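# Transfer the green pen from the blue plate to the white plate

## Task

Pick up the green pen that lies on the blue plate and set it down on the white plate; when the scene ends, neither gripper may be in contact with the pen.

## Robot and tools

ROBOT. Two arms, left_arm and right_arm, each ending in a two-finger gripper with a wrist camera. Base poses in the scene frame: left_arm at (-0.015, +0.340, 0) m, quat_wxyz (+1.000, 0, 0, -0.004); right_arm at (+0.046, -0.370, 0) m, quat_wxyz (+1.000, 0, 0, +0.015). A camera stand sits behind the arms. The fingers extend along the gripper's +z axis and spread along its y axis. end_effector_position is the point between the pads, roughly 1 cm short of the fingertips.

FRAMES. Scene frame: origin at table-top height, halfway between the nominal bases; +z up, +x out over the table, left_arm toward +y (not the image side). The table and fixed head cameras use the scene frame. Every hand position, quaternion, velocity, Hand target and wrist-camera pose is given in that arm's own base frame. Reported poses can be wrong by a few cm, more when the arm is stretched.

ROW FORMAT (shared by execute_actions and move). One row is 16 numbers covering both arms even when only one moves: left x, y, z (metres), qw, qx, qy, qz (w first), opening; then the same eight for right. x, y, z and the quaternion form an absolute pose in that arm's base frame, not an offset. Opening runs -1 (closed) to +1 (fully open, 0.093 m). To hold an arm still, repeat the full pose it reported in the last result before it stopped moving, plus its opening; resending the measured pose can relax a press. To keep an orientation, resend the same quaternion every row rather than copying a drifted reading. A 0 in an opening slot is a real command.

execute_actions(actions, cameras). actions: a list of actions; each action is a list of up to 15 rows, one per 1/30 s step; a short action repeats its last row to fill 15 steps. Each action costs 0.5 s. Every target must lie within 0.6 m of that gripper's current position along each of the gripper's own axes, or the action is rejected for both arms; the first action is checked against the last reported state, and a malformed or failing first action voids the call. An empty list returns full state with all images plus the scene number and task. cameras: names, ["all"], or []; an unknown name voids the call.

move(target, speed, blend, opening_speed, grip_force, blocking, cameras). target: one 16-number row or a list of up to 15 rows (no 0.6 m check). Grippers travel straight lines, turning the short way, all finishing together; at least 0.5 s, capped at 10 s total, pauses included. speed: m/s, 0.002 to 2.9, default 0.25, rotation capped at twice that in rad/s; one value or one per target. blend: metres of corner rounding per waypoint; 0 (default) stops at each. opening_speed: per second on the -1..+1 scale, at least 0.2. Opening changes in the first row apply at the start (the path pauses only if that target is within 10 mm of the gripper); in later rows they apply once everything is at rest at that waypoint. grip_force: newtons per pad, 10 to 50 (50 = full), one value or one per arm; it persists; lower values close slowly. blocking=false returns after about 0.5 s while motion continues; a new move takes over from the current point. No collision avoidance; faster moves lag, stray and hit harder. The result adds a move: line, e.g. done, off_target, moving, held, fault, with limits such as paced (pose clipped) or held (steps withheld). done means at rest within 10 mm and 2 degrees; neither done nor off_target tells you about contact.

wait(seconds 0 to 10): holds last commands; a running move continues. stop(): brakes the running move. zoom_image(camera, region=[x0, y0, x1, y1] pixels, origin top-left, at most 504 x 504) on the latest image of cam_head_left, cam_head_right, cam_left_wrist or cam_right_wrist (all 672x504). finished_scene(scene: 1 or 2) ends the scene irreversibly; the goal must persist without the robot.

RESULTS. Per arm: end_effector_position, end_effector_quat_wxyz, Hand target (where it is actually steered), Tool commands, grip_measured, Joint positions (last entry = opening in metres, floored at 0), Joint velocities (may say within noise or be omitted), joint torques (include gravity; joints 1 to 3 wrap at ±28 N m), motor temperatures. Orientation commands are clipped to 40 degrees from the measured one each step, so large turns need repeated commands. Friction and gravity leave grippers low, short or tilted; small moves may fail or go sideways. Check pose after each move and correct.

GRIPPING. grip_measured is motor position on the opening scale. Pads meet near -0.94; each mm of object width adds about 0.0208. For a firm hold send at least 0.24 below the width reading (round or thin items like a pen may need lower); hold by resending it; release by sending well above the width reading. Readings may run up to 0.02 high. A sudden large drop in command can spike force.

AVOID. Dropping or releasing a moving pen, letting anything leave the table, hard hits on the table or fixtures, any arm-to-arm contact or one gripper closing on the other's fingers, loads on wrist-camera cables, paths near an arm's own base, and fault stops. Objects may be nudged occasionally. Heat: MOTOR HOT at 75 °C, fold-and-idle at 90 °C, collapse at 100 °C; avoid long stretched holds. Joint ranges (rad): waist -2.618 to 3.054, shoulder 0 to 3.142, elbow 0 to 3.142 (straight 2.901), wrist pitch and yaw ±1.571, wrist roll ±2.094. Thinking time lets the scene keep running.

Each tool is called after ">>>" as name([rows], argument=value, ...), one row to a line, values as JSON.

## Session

>>> execute_actions(actions=[])

Scene clock: 0.00 s.
left_arm: end_effector_position=(+0.3444, -0.1940, +0.1429) grip_measured=+1.000 end_effector_quat_wxyz=(+0.410, +0.246, +0.846, -0.237) | right_arm: end_effector_position=(+0.3587, +0.1550, +0.1245) grip_measured=+1.000 end_effector_quat_wxyz=(+0.350, -0.104, +0.882, +0.298)
Joint positions: left_arm=[-0.358 1.38 0.763 -0.016 0.371 0.019 0.093] | right_arm=[0.202 1.439 0.77 -0.046 -0.495 0.195 0.093]
Joint velocities: within noise
Joint torques (N m): no reading
Motor temperatures (°C): left_arm=[26 27 28 29 26 28 26] | right_arm=[27 28 25 26 26 27 27]
Heat: left arm: 29 °C; right arm: 28 °C.
Hand target: left_arm +0.3457, -0.1944, +0.1474; +0.414, +0.246, +0.844, -0.237 | right_arm +0.3605, +0.1553, +0.1296; +0.356, -0.106, +0.879, +0.298
Tool commands: left_gripper/opening=+1.0 right_gripper/opening=+1.0

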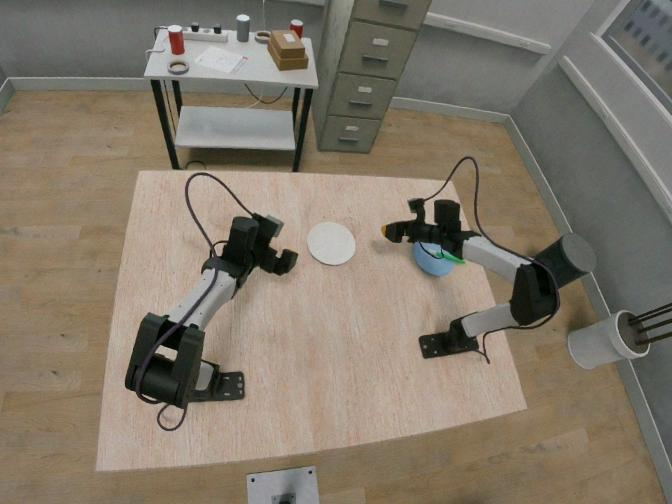

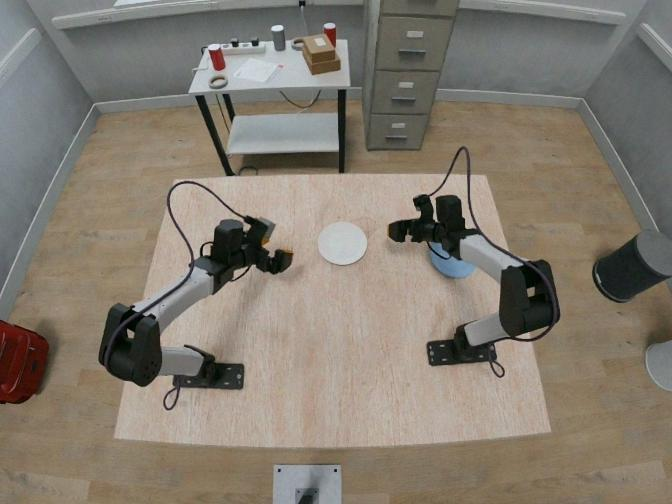

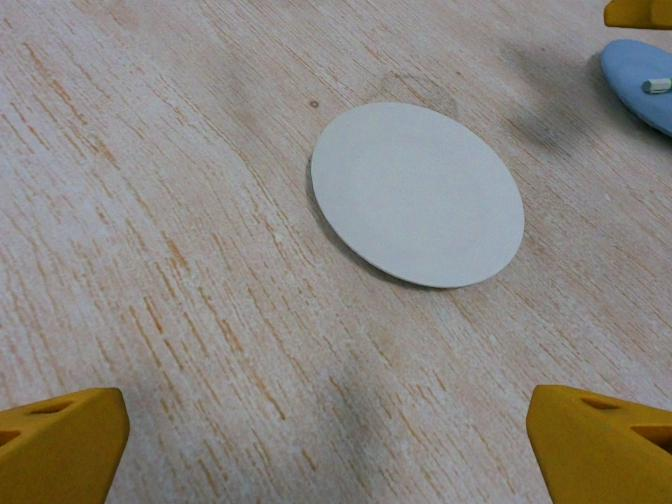

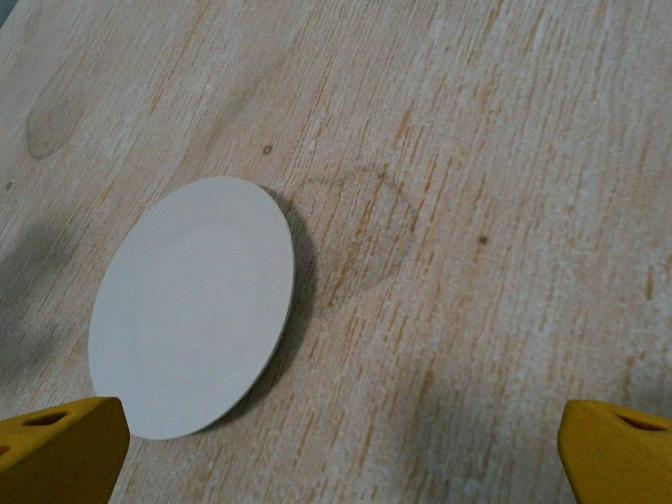

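>>> move(target=[0.3457,-0.1944,0.1474,0.414,0.246,0.844,-0.237,1,0.25,-0.03,0.19,0,0,1,0,1], speed=0.5, cameras=["cam_head_right","cam_right_wrist"])

Scene clock: 8.03 s.
left_arm: end_effector_position=(+0.3444, -0.1940, +0.1429) grip_measured=+1.000 end_effector_quat_wxyz=(+0.410, +0.246, +0.846, -0.237) | right_arm: end_effector_position=(+0.2472, -0.0248, +0.1859) grip_measured=+1.000 end_effector_quat_wxyz=(+0.001, +0.002, +1.000, +0.011)
Joint positions: left_arm=[-0.358 1.38 0.763 -0.016 0.371 0.019 0.093] | right_arm=[-0.114 1.501 1.466 -1.537 -0.021 -0.11 0.093]
Joint torques (N m): left_arm=[-0.09 -5.09 8.85 2.28 0.16 0.03] | right_arm=[-0.05 -4.48 7.95 0.13 0.06 -0.03]
Heat: left arm: 32 °C; right arm: 29 °C.
Hand target: left_arm +0.3457, -0.1944, +0.1474; +0.414, +0.246, +0.844, -0.237 | right_arm +0.2490, -0.0285, +0.1915; +0.002, -0.002, +1.000, +0.003
Off the commanded pose: left_arm 0.005 m, 1 deg | right_arm 0.007 m, 1 deg.
move: done
Images, in order (width x height): cam_head_right 672x504, cam_right_wrist 672x504.

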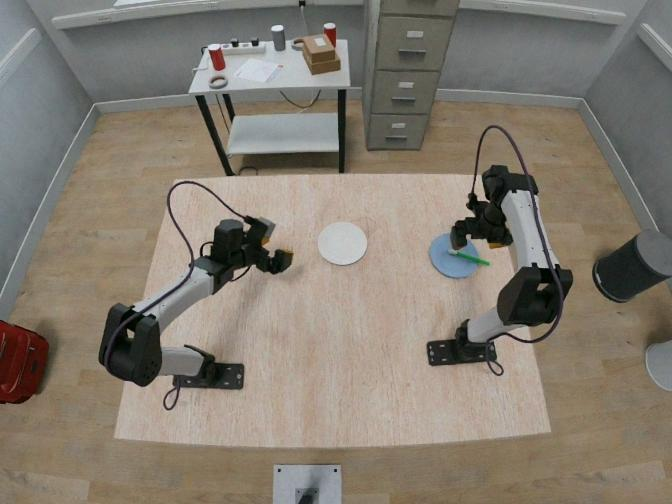

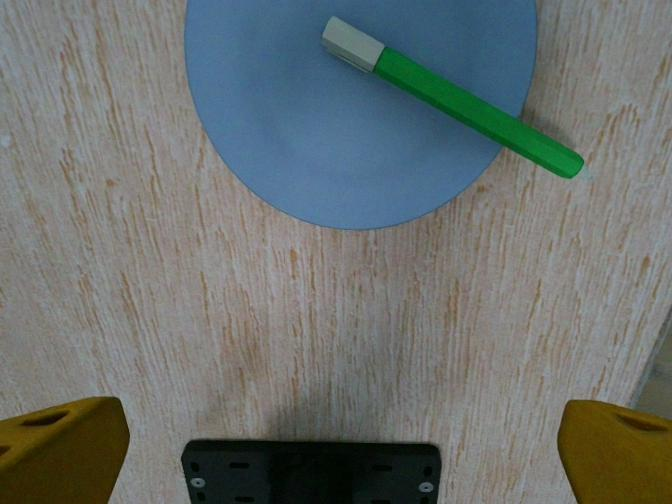

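>>> move(target=[0.3457,-0.1944,0.1474,0.414,0.246,0.844,-0.237,1,0.315,-0.06,0.065,0,-0.5,0.866,0,0], speed=0.35, cameras=["cam_head_right","cam_right_wrist"])

Scene clock: 19.13 s.
left_arm: end_effector_position=(+0.3444, -0.1940, +0.1429) grip_measured=+1.000 end_effector_quat_wxyz=(+0.410, +0.246, +0.846, -0.237) | right_arm: end_effector_position=(+0.3163, -0.0575, +0.0725) grip_measured=+0.002 end_effector_quat_wxyz=(+0.003, -0.497, +0.868, +0.000)
Joint positions: left_arm=[-0.358 1.38 0.763 -0.016 0.371 0.019 0.093] | right_arm=[-0.181 1.779 1.311 -1.098 -0.003 -1.222 0.045]
Joint torques (N m): left_arm=[-0.1 -5.09 8.87 2.28 0.16 0.03] | right_arm=[-0.32 -7.17 3.69 0.6 -0.05 -0.05]
Motor temperatures (°C): left_arm=[26 29 30 34 26 28 26] | right_arm=[27 30 27 27 26 27 27]
Heat: left arm: 34 °C; right arm: 30 °C.
Hand target: left_arm +0.3457, -0.1944, +0.1474; +0.414, +0.246, +0.844, -0.237 | right_arm +0.3147, -0.0609, +0.0651; -0.002, -0.500, +0.866, -0.002
Off the commanded pose: left_arm 0.005 m, 1 deg | right_arm 0.008 m, 1 deg.
move: done
Images, in order (width x height): cam_head_right 672x504, cam_right_wrist 672x504.

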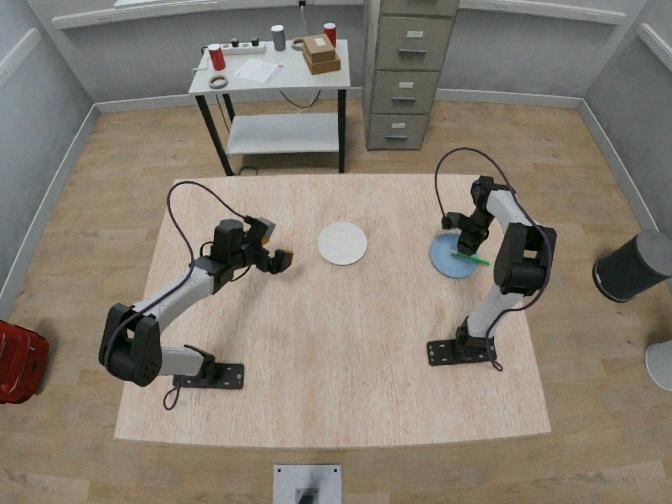

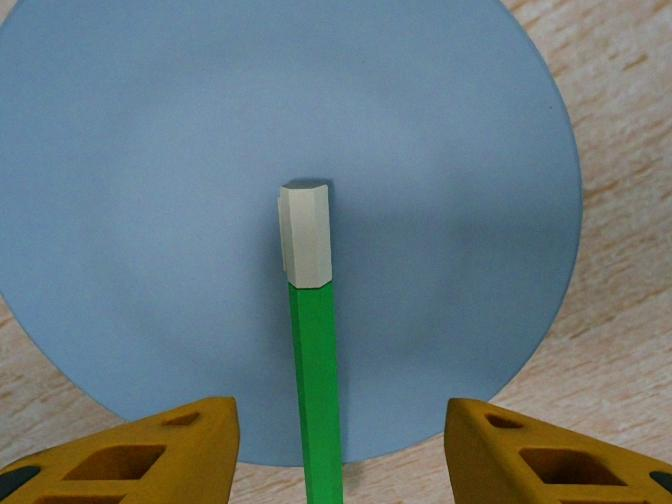

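>>> move(target=[0.3457,-0.1944,0.1474,0.414,0.246,0.844,-0.237,1,0.307,-0.055,0.020,0,-0.5225,0.8526,0,0], speed=0.12, cameras=["cam_right_wrist"])

Scene clock: 27.10 s.
left_arm: end_effector_position=(+0.3444, -0.1940, +0.1429) grip_measured=+1.000 end_effector_quat_wxyz=(+0.410, +0.246, +0.846, -0.237) | right_arm: end_effector_position=(+0.3079, -0.0560, +0.0270) grip_measured=+0.002 end_effector_quat_wxyz=(+0.002, -0.516, +0.857, +0.000)
Joint positions: left_arm=[-0.358 1.38 0.763 -0.016 0.371 0.019 0.093] | right_arm=[-0.181 1.804 1.152 -0.916 -0.003 -1.265 0.045]
Joint torques (N m): left_arm=[-0.09 -5.09 8.87 2.28 0.16 0.03] | right_arm=[0.57 -6.91 3.62 0.6 -0.11 -0.04]
Heat: left arm: 36 °C; right arm: 30 °C.
Hand target: left_arm +0.3457, -0.1944, +0.1474; +0.414, +0.246, +0.844, -0.237 | right_arm +0.3067, -0.0550, +0.0201; +0.000, -0.523, +0.853, +0.000
Off the commanded pose: left_arm 0.005 m, 1 deg | right_arm 0.007 m, 1 deg.
move: done
Images, in order (width x height): cam_right_wrist 672x504.

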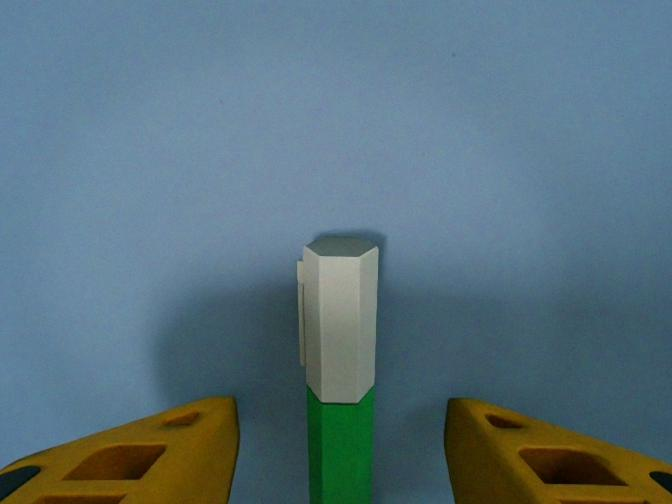

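>>> move([
  [0.3457,-0.1944,0.1474,0.414,0.246,0.844,-0.237,1,0.306,-0.055,0.013,0,-0.5225,0.8526,0,0],
  [0.3457,-0.1944,0.1474,0.414,0.246,0.844,-0.237,1,0.306,-0.055,0.013,0,-0.5225,0.8526,0,-1],
], speed=0.06, grip_force=40, opening_speed=1, cameras=["cam_right_wrist"])

Scene clock: 36.73 s.
left_arm: end_effector_position=(+0.3444, -0.1940, +0.1429) grip_measured=+1.000 end_effector_quat_wxyz=(+0.410, +0.246, +0.846, -0.237) | right_arm: end_effector_position=(+0.3116, -0.0567, +0.0243) grip_measured=-0.819 end_effector_quat_wxyz=(+0.010, -0.516, +0.856, -0.007)
Joint positions: left_arm=[-0.358 1.38 0.763 -0.016 0.371 0.019 0.093] | right_arm=[-0.181 1.804 1.14 -0.883 -0.003 -1.267 0.006]
Joint torques (N m): left_arm=[-0.09 -5.09 8.85 2.28 0.16 0.03] | right_arm=[0.53 -6.19 2.95 0.61 -0.12 -0.04]
Heat: left arm: 37 °C; right arm: 31 °C.
Hand target: left_arm +0.3457, -0.1944, +0.1474; +0.414, +0.246, +0.844, -0.237 | right_arm +0.3060, -0.0550, +0.0134; +0.000, -0.523, +0.852, +0.000
Off the commanded pose: left_arm 0.005 m, 1 deg | right_arm 0.013 m, 2 deg.
grip_force (N): 40, 40
move: off_target (right_arm); target 2's new opening was sent with right_arm's hand 0.011 m and 1 deg from that target
Images, in order (width x height): cam_right_wrist 672x504.

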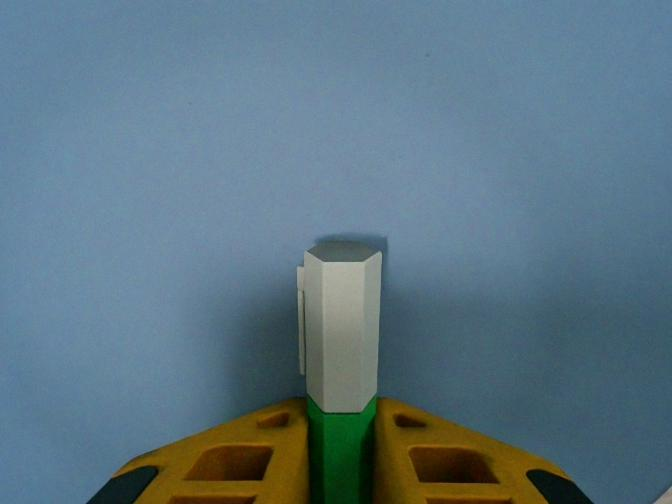

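>>> move([
  [0.34,-0.10,0.15,0.414,0.246,0.844,-0.237,1,0.31,-0.055,0.11,0,-0.5225,0.8526,0,-1],
  [0.34,0,0.15,0.414,0.246,0.844,-0.237,1,0.355,0.32,0.09,0,-0.5225,0.8526,0,-1],
], speed=0.3, blend=0.03, cameras=["cam_right_wrist","cam_head_right"])

Scene clock: 48.07 s.
left_arm: end_effector_position=(+0.3350, -0.0018, +0.1395) grip_measured=+1.000 end_effector_quat_wxyz=(+0.407, +0.239, +0.851, -0.232) | right_arm: end_effector_position=(+0.3526, +0.3209, +0.0902) grip_measured=-0.823 end_effector_quat_wxyz=(+0.003, -0.533, +0.846, +0.001)
Joint positions: left_arm=[0.39 1.418 0.873 -0.516 0.873 0.695 0.093] | right_arm=[0.738 2.489 2.483 -1.558 -0.001 -0.386 0.006]
Joint torques (N m): left_arm=[0.58 -3.66 11.4 1.14 0.87 0.25] | right_arm=[-0.21 -11.82 8.12 0.14 -0.02 0.2]
Heat: left arm: 37 °C; right arm: 32 °C.
Hand target: left_arm +0.3392, -0.0009, +0.1502; +0.414, +0.245, +0.844, -0.239 | right_arm +0.3561, +0.3188, +0.0900; +0.003, -0.526, +0.850, -0.003
Off the commanded pose: left_arm 0.012 m, 2 deg | right_arm 0.003 m, 1 deg.
grip_force (N): 40, 40
move: off_target (left_arm)
Images, in order (width x height): cam_head_right 672x504, cam_right_wrist 672x504.

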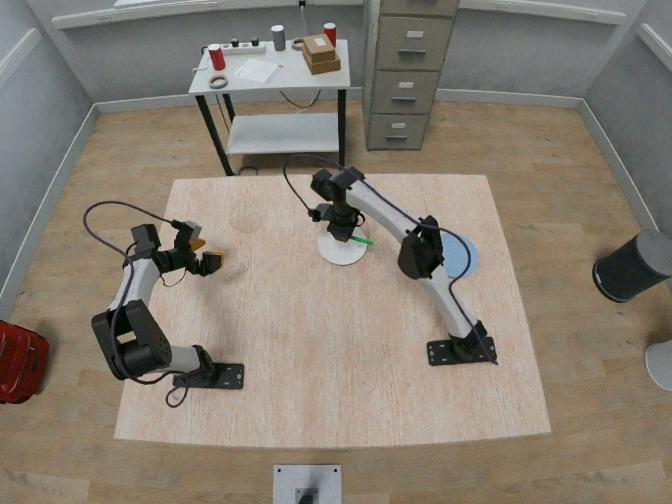

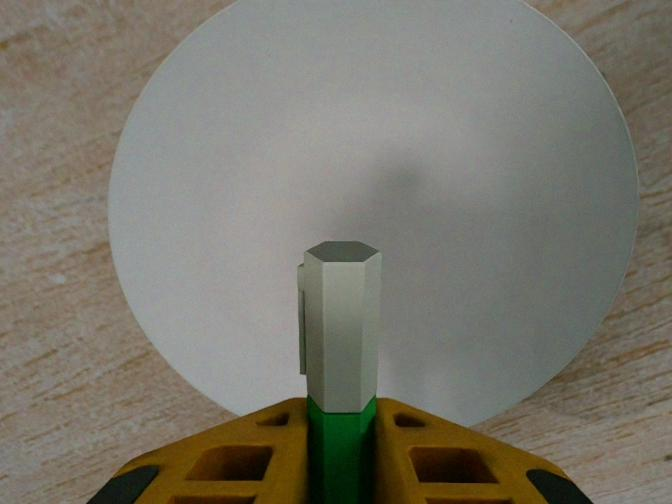

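>>> move([
  [0.34,0,0.15,0.414,0.246,0.844,-0.237,1,0.387,0.367,0.05,0,-0.5225,0.8526,0,-1],
], speed=0.25, cameras=["cam_right_wrist","cam_head_right"])

Scene clock: 56.20 s.
left_arm: end_effector_position=(+0.3350, -0.0018, +0.1395) grip_measured=+1.000 end_effector_quat_wxyz=(+0.407, +0.239, +0.851, -0.232) | right_arm: end_effector_position=(+0.3812, +0.3585, +0.0452) grip_measured=-0.823 end_effector_quat_wxyz=(+0.035, -0.525, +0.851, +0.008)
Joint positions: left_arm=[0.39 1.418 0.873 -0.516 0.873 0.695 0.093] | right_arm=[0.754 2.766 2.835 -1.568 -0.001 -0.351 0.006]
Joint torques (N m): left_arm=[0.66 -3.63 11.33 1.19 0.84 0.25] | right_arm=[0.58 -14.08 7.99 0.76 -0.09 0.21]
Motor temperatures (°C): left_arm=[26 30 35 36 26 28 26] | right_arm=[27 35 28 27 26 27 27]
Heat: left arm: 36 °C; right arm: 35 °C.
Hand target: left_arm +0.3398, +0.0000, +0.1499; +0.415, +0.245, +0.844, -0.236 | right_arm +0.3862, +0.3662, +0.0499; +0.055, -0.521, +0.851, +0.012
Off the commanded pose: left_arm 0.012 m, 2 deg | right_arm 0.011 m, 4 deg.
elbow stopped short (right arm): the move would have taken joint 3 (elbow) straighter than the controller allows.
grip_force (N): 40, 40
move: off_target (left_arm, right_arm)
Images, in order (width x height): cam_head_right 672x504, cam_right_wrist 672x504.

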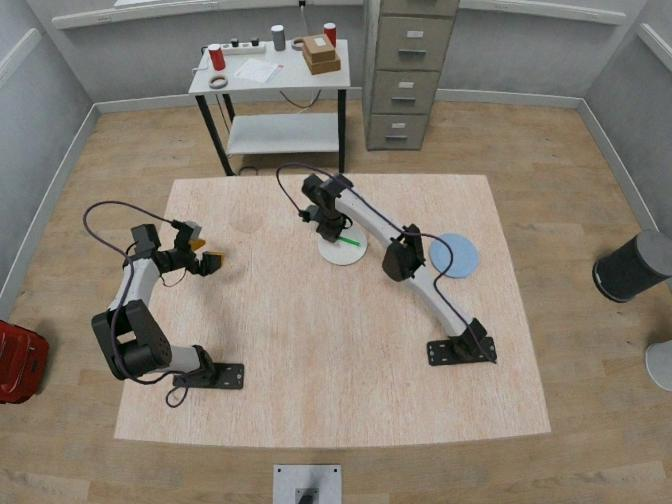

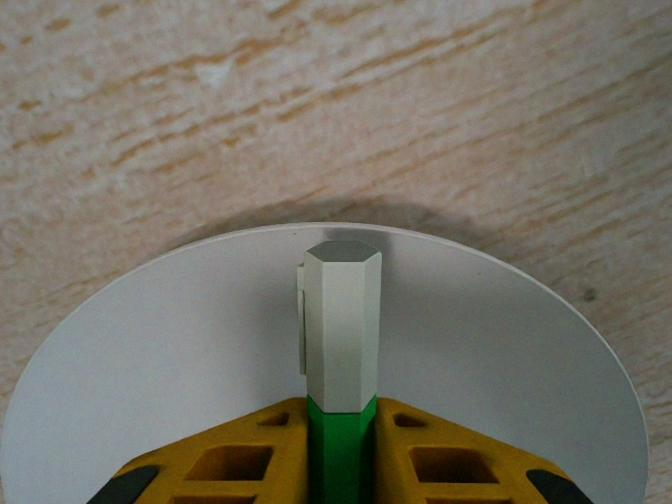

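>>> move([
  [0.34,0,0.15,0.414,0.246,0.844,-0.237,1,0.383,0.360,0.026,0.03,-0.5225,0.852,0.005,-1],
], speed=0.1, cameras=["cam_right_wrist","cam_head_right"])

Scene clock: 62.53 s.
left_arm: end_effector_position=(+0.3350, -0.0018, +0.1395) grip_measured=+1.000 end_effector_quat_wxyz=(+0.407, +0.239, +0.851, -0.232) | right_arm: end_effector_position=(+0.3808, +0.3582, +0.0381) grip_measured=-0.824 end_effector_quat_wxyz=(+0.030, -0.525, +0.851, +0.007)
Joint positions: left_arm=[0.39 1.418 0.873 -0.516 0.873 0.695 0.093] | right_arm=[0.754 2.767 2.808 -1.551 -0.001 -0.351 0.006]
Joint torques (N m): left_arm=[0.66 -3.63 11.32 1.19 0.84 0.25] | right_arm=[0.27 -13.6 3.63 0.9 -0.07 0.14]
Heat: left arm: 36 °C; right arm: 37 °C.
Hand target: left_arm +0.3398, +0.0000, +0.1499; +0.415, +0.245, +0.844, -0.236 | right_arm +0.3829, +0.3599, +0.0261; +0.028, -0.523, +0.852, +0.005
Off the commanded pose: left_arm 0.012 m, 2 deg | right_arm 0.012 m, 0 deg.
grip_force (N): 40, 40
move: off_target (left_arm, right_arm)
Images, in order (width x height): cam_head_right 672x504, cam_right_wrist 672x504.

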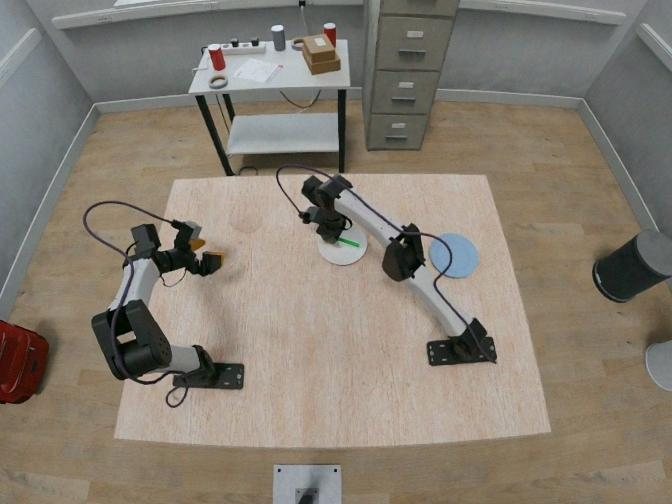

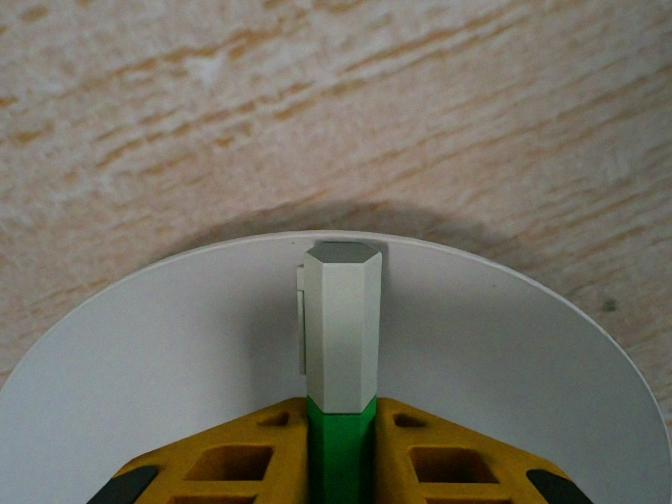

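>>> move([
  [0.34,0,0.15,0.414,0.246,0.844,-0.237,1,0.374,0.343,0.025,0.03,-0.5225,0.852,0.005,-1],
  [0.34,0,0.15,0.414,0.246,0.844,-0.237,1,0.374,0.343,0.014,0.0,-0.5225,0.852,0,-1],
], speed=0.1, cameras=["cam_right_wrist","cam_head_right"])

Scene clock: 67.60 s.
left_arm: end_effector_position=(+0.3350, -0.0018, +0.1395) grip_measured=+1.000 end_effector_quat_wxyz=(+0.407, +0.239, +0.851, -0.232) | right_arm: end_effector_position=(+0.3732, +0.3462, +0.0290) grip_measured=-0.824 end_effector_quat_wxyz=(+0.016, -0.520, +0.854, +0.004)
Joint positions: left_arm=[0.39 1.418 0.873 -0.516 0.873 0.695 0.093] | right_arm=[0.747 2.632 2.507 -1.413 -0.001 -0.346 0.006]
Joint torques (N m): left_arm=[0.66 -3.63 11.32 1.19 0.84 0.25] | right_arm=[-0.18 -10.63 7.09 0.32 -0.1 0]
Heat: left arm: 36 °C; right arm: 38 °C.
Hand target: left_arm +0.3398, +0.0000, +0.1499; +0.415, +0.245, +0.844, -0.236 | right_arm +0.3736, +0.3429, +0.0143; +0.001, -0.521, +0.854, +0.001
Off the commanded pose: left_arm 0.012 m, 2 deg | right_arm 0.015 m, 2 deg.
grip_force (N): 40, 40
move: off_target (left_arm, right_arm)
Images, in order (width x height): cam_head_right 672x504, cam_right_wrist 672x504.

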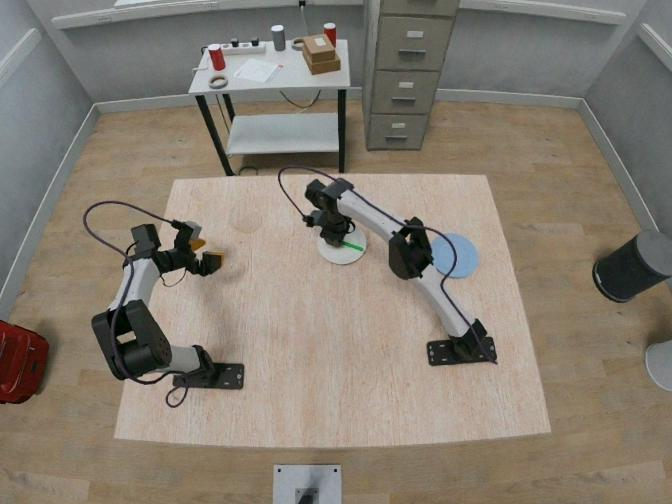

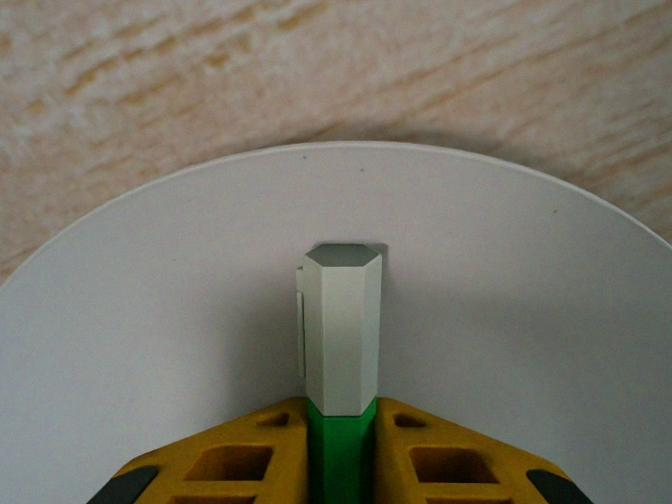

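>>> move([
  [0.34,0,0.15,0.414,0.246,0.844,-0.237,1,0.374,0.345,0.019,0,-0.5225,0.852,0,-0.3],
  [0.34,0,0.15,0.414,0.246,0.844,-0.237,1,0.372,0.343,0.12,0,-0.5225,0.852,0,-0.3],
], speed=0.15, opening_speed=0.8, cameras=["cam_right_wrist","cam_head_left","cam_head_right"])

Scene clock: 74.77 s.
left_arm: end_effector_position=(+0.3350, -0.0018, +0.1395) grip_measured=+1.000 end_effector_quat_wxyz=(+0.407, +0.239, +0.851, -0.232) | right_arm: end_effector_position=(+0.3760, +0.3450, +0.1082) grip_measured=-0.302 end_effector_quat_wxyz=(+0.068, -0.519, +0.852, +0.013)
Joint positions: left_arm=[0.39 1.418 0.873 -0.516 0.873 0.697 0.093] | right_arm=[0.742 2.568 2.699 -1.563 0 -0.351 0.031]
Joint torques (N m): left_arm=[0.66 -3.63 11.33 1.19 0.84 0.25] | right_arm=[0.4 -16.27 5.49 0.47 -0.11 0.01]
Motor temperatures (°C): left_arm=[26 30 37 34 27 28 26] | right_arm=[27 40 29 27 26 27 27]
Heat: left arm: 37 °C; right arm: 40 °C.
Hand target: left_arm +0.3398, +0.0000, +0.1499; +0.415, +0.246, +0.844, -0.236 | right_arm +0.3715, +0.3426, +0.1193; +0.070, -0.523, +0.849, +0.014
Off the commanded pose: left_arm 0.012 m, 1 deg | right_arm 0.013 m, 8 deg.
joint sent to its limit (right arm) — joint 4 (wrist pitch), lower limit. The joint targets are off in orientation, not in position.
grip_force (N): 40, 40
move: off_target (left_arm, right_arm)
Images, in order (width x height): cam_head_left 672x504, cam_head_right 672x504, cam_right_wrist 672x504.

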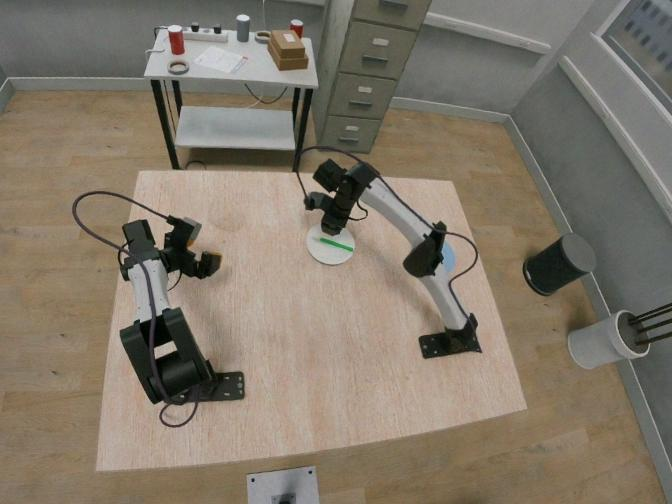

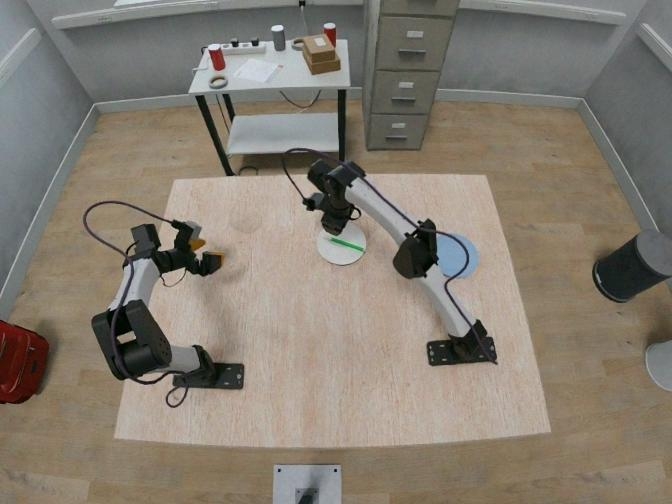

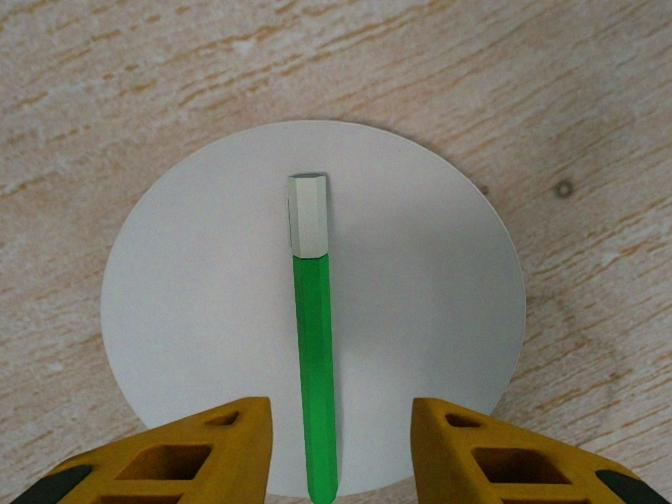

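Pen lies on the plate.

>>> finished_scene(scene=2)

The scene is finished: the task was done.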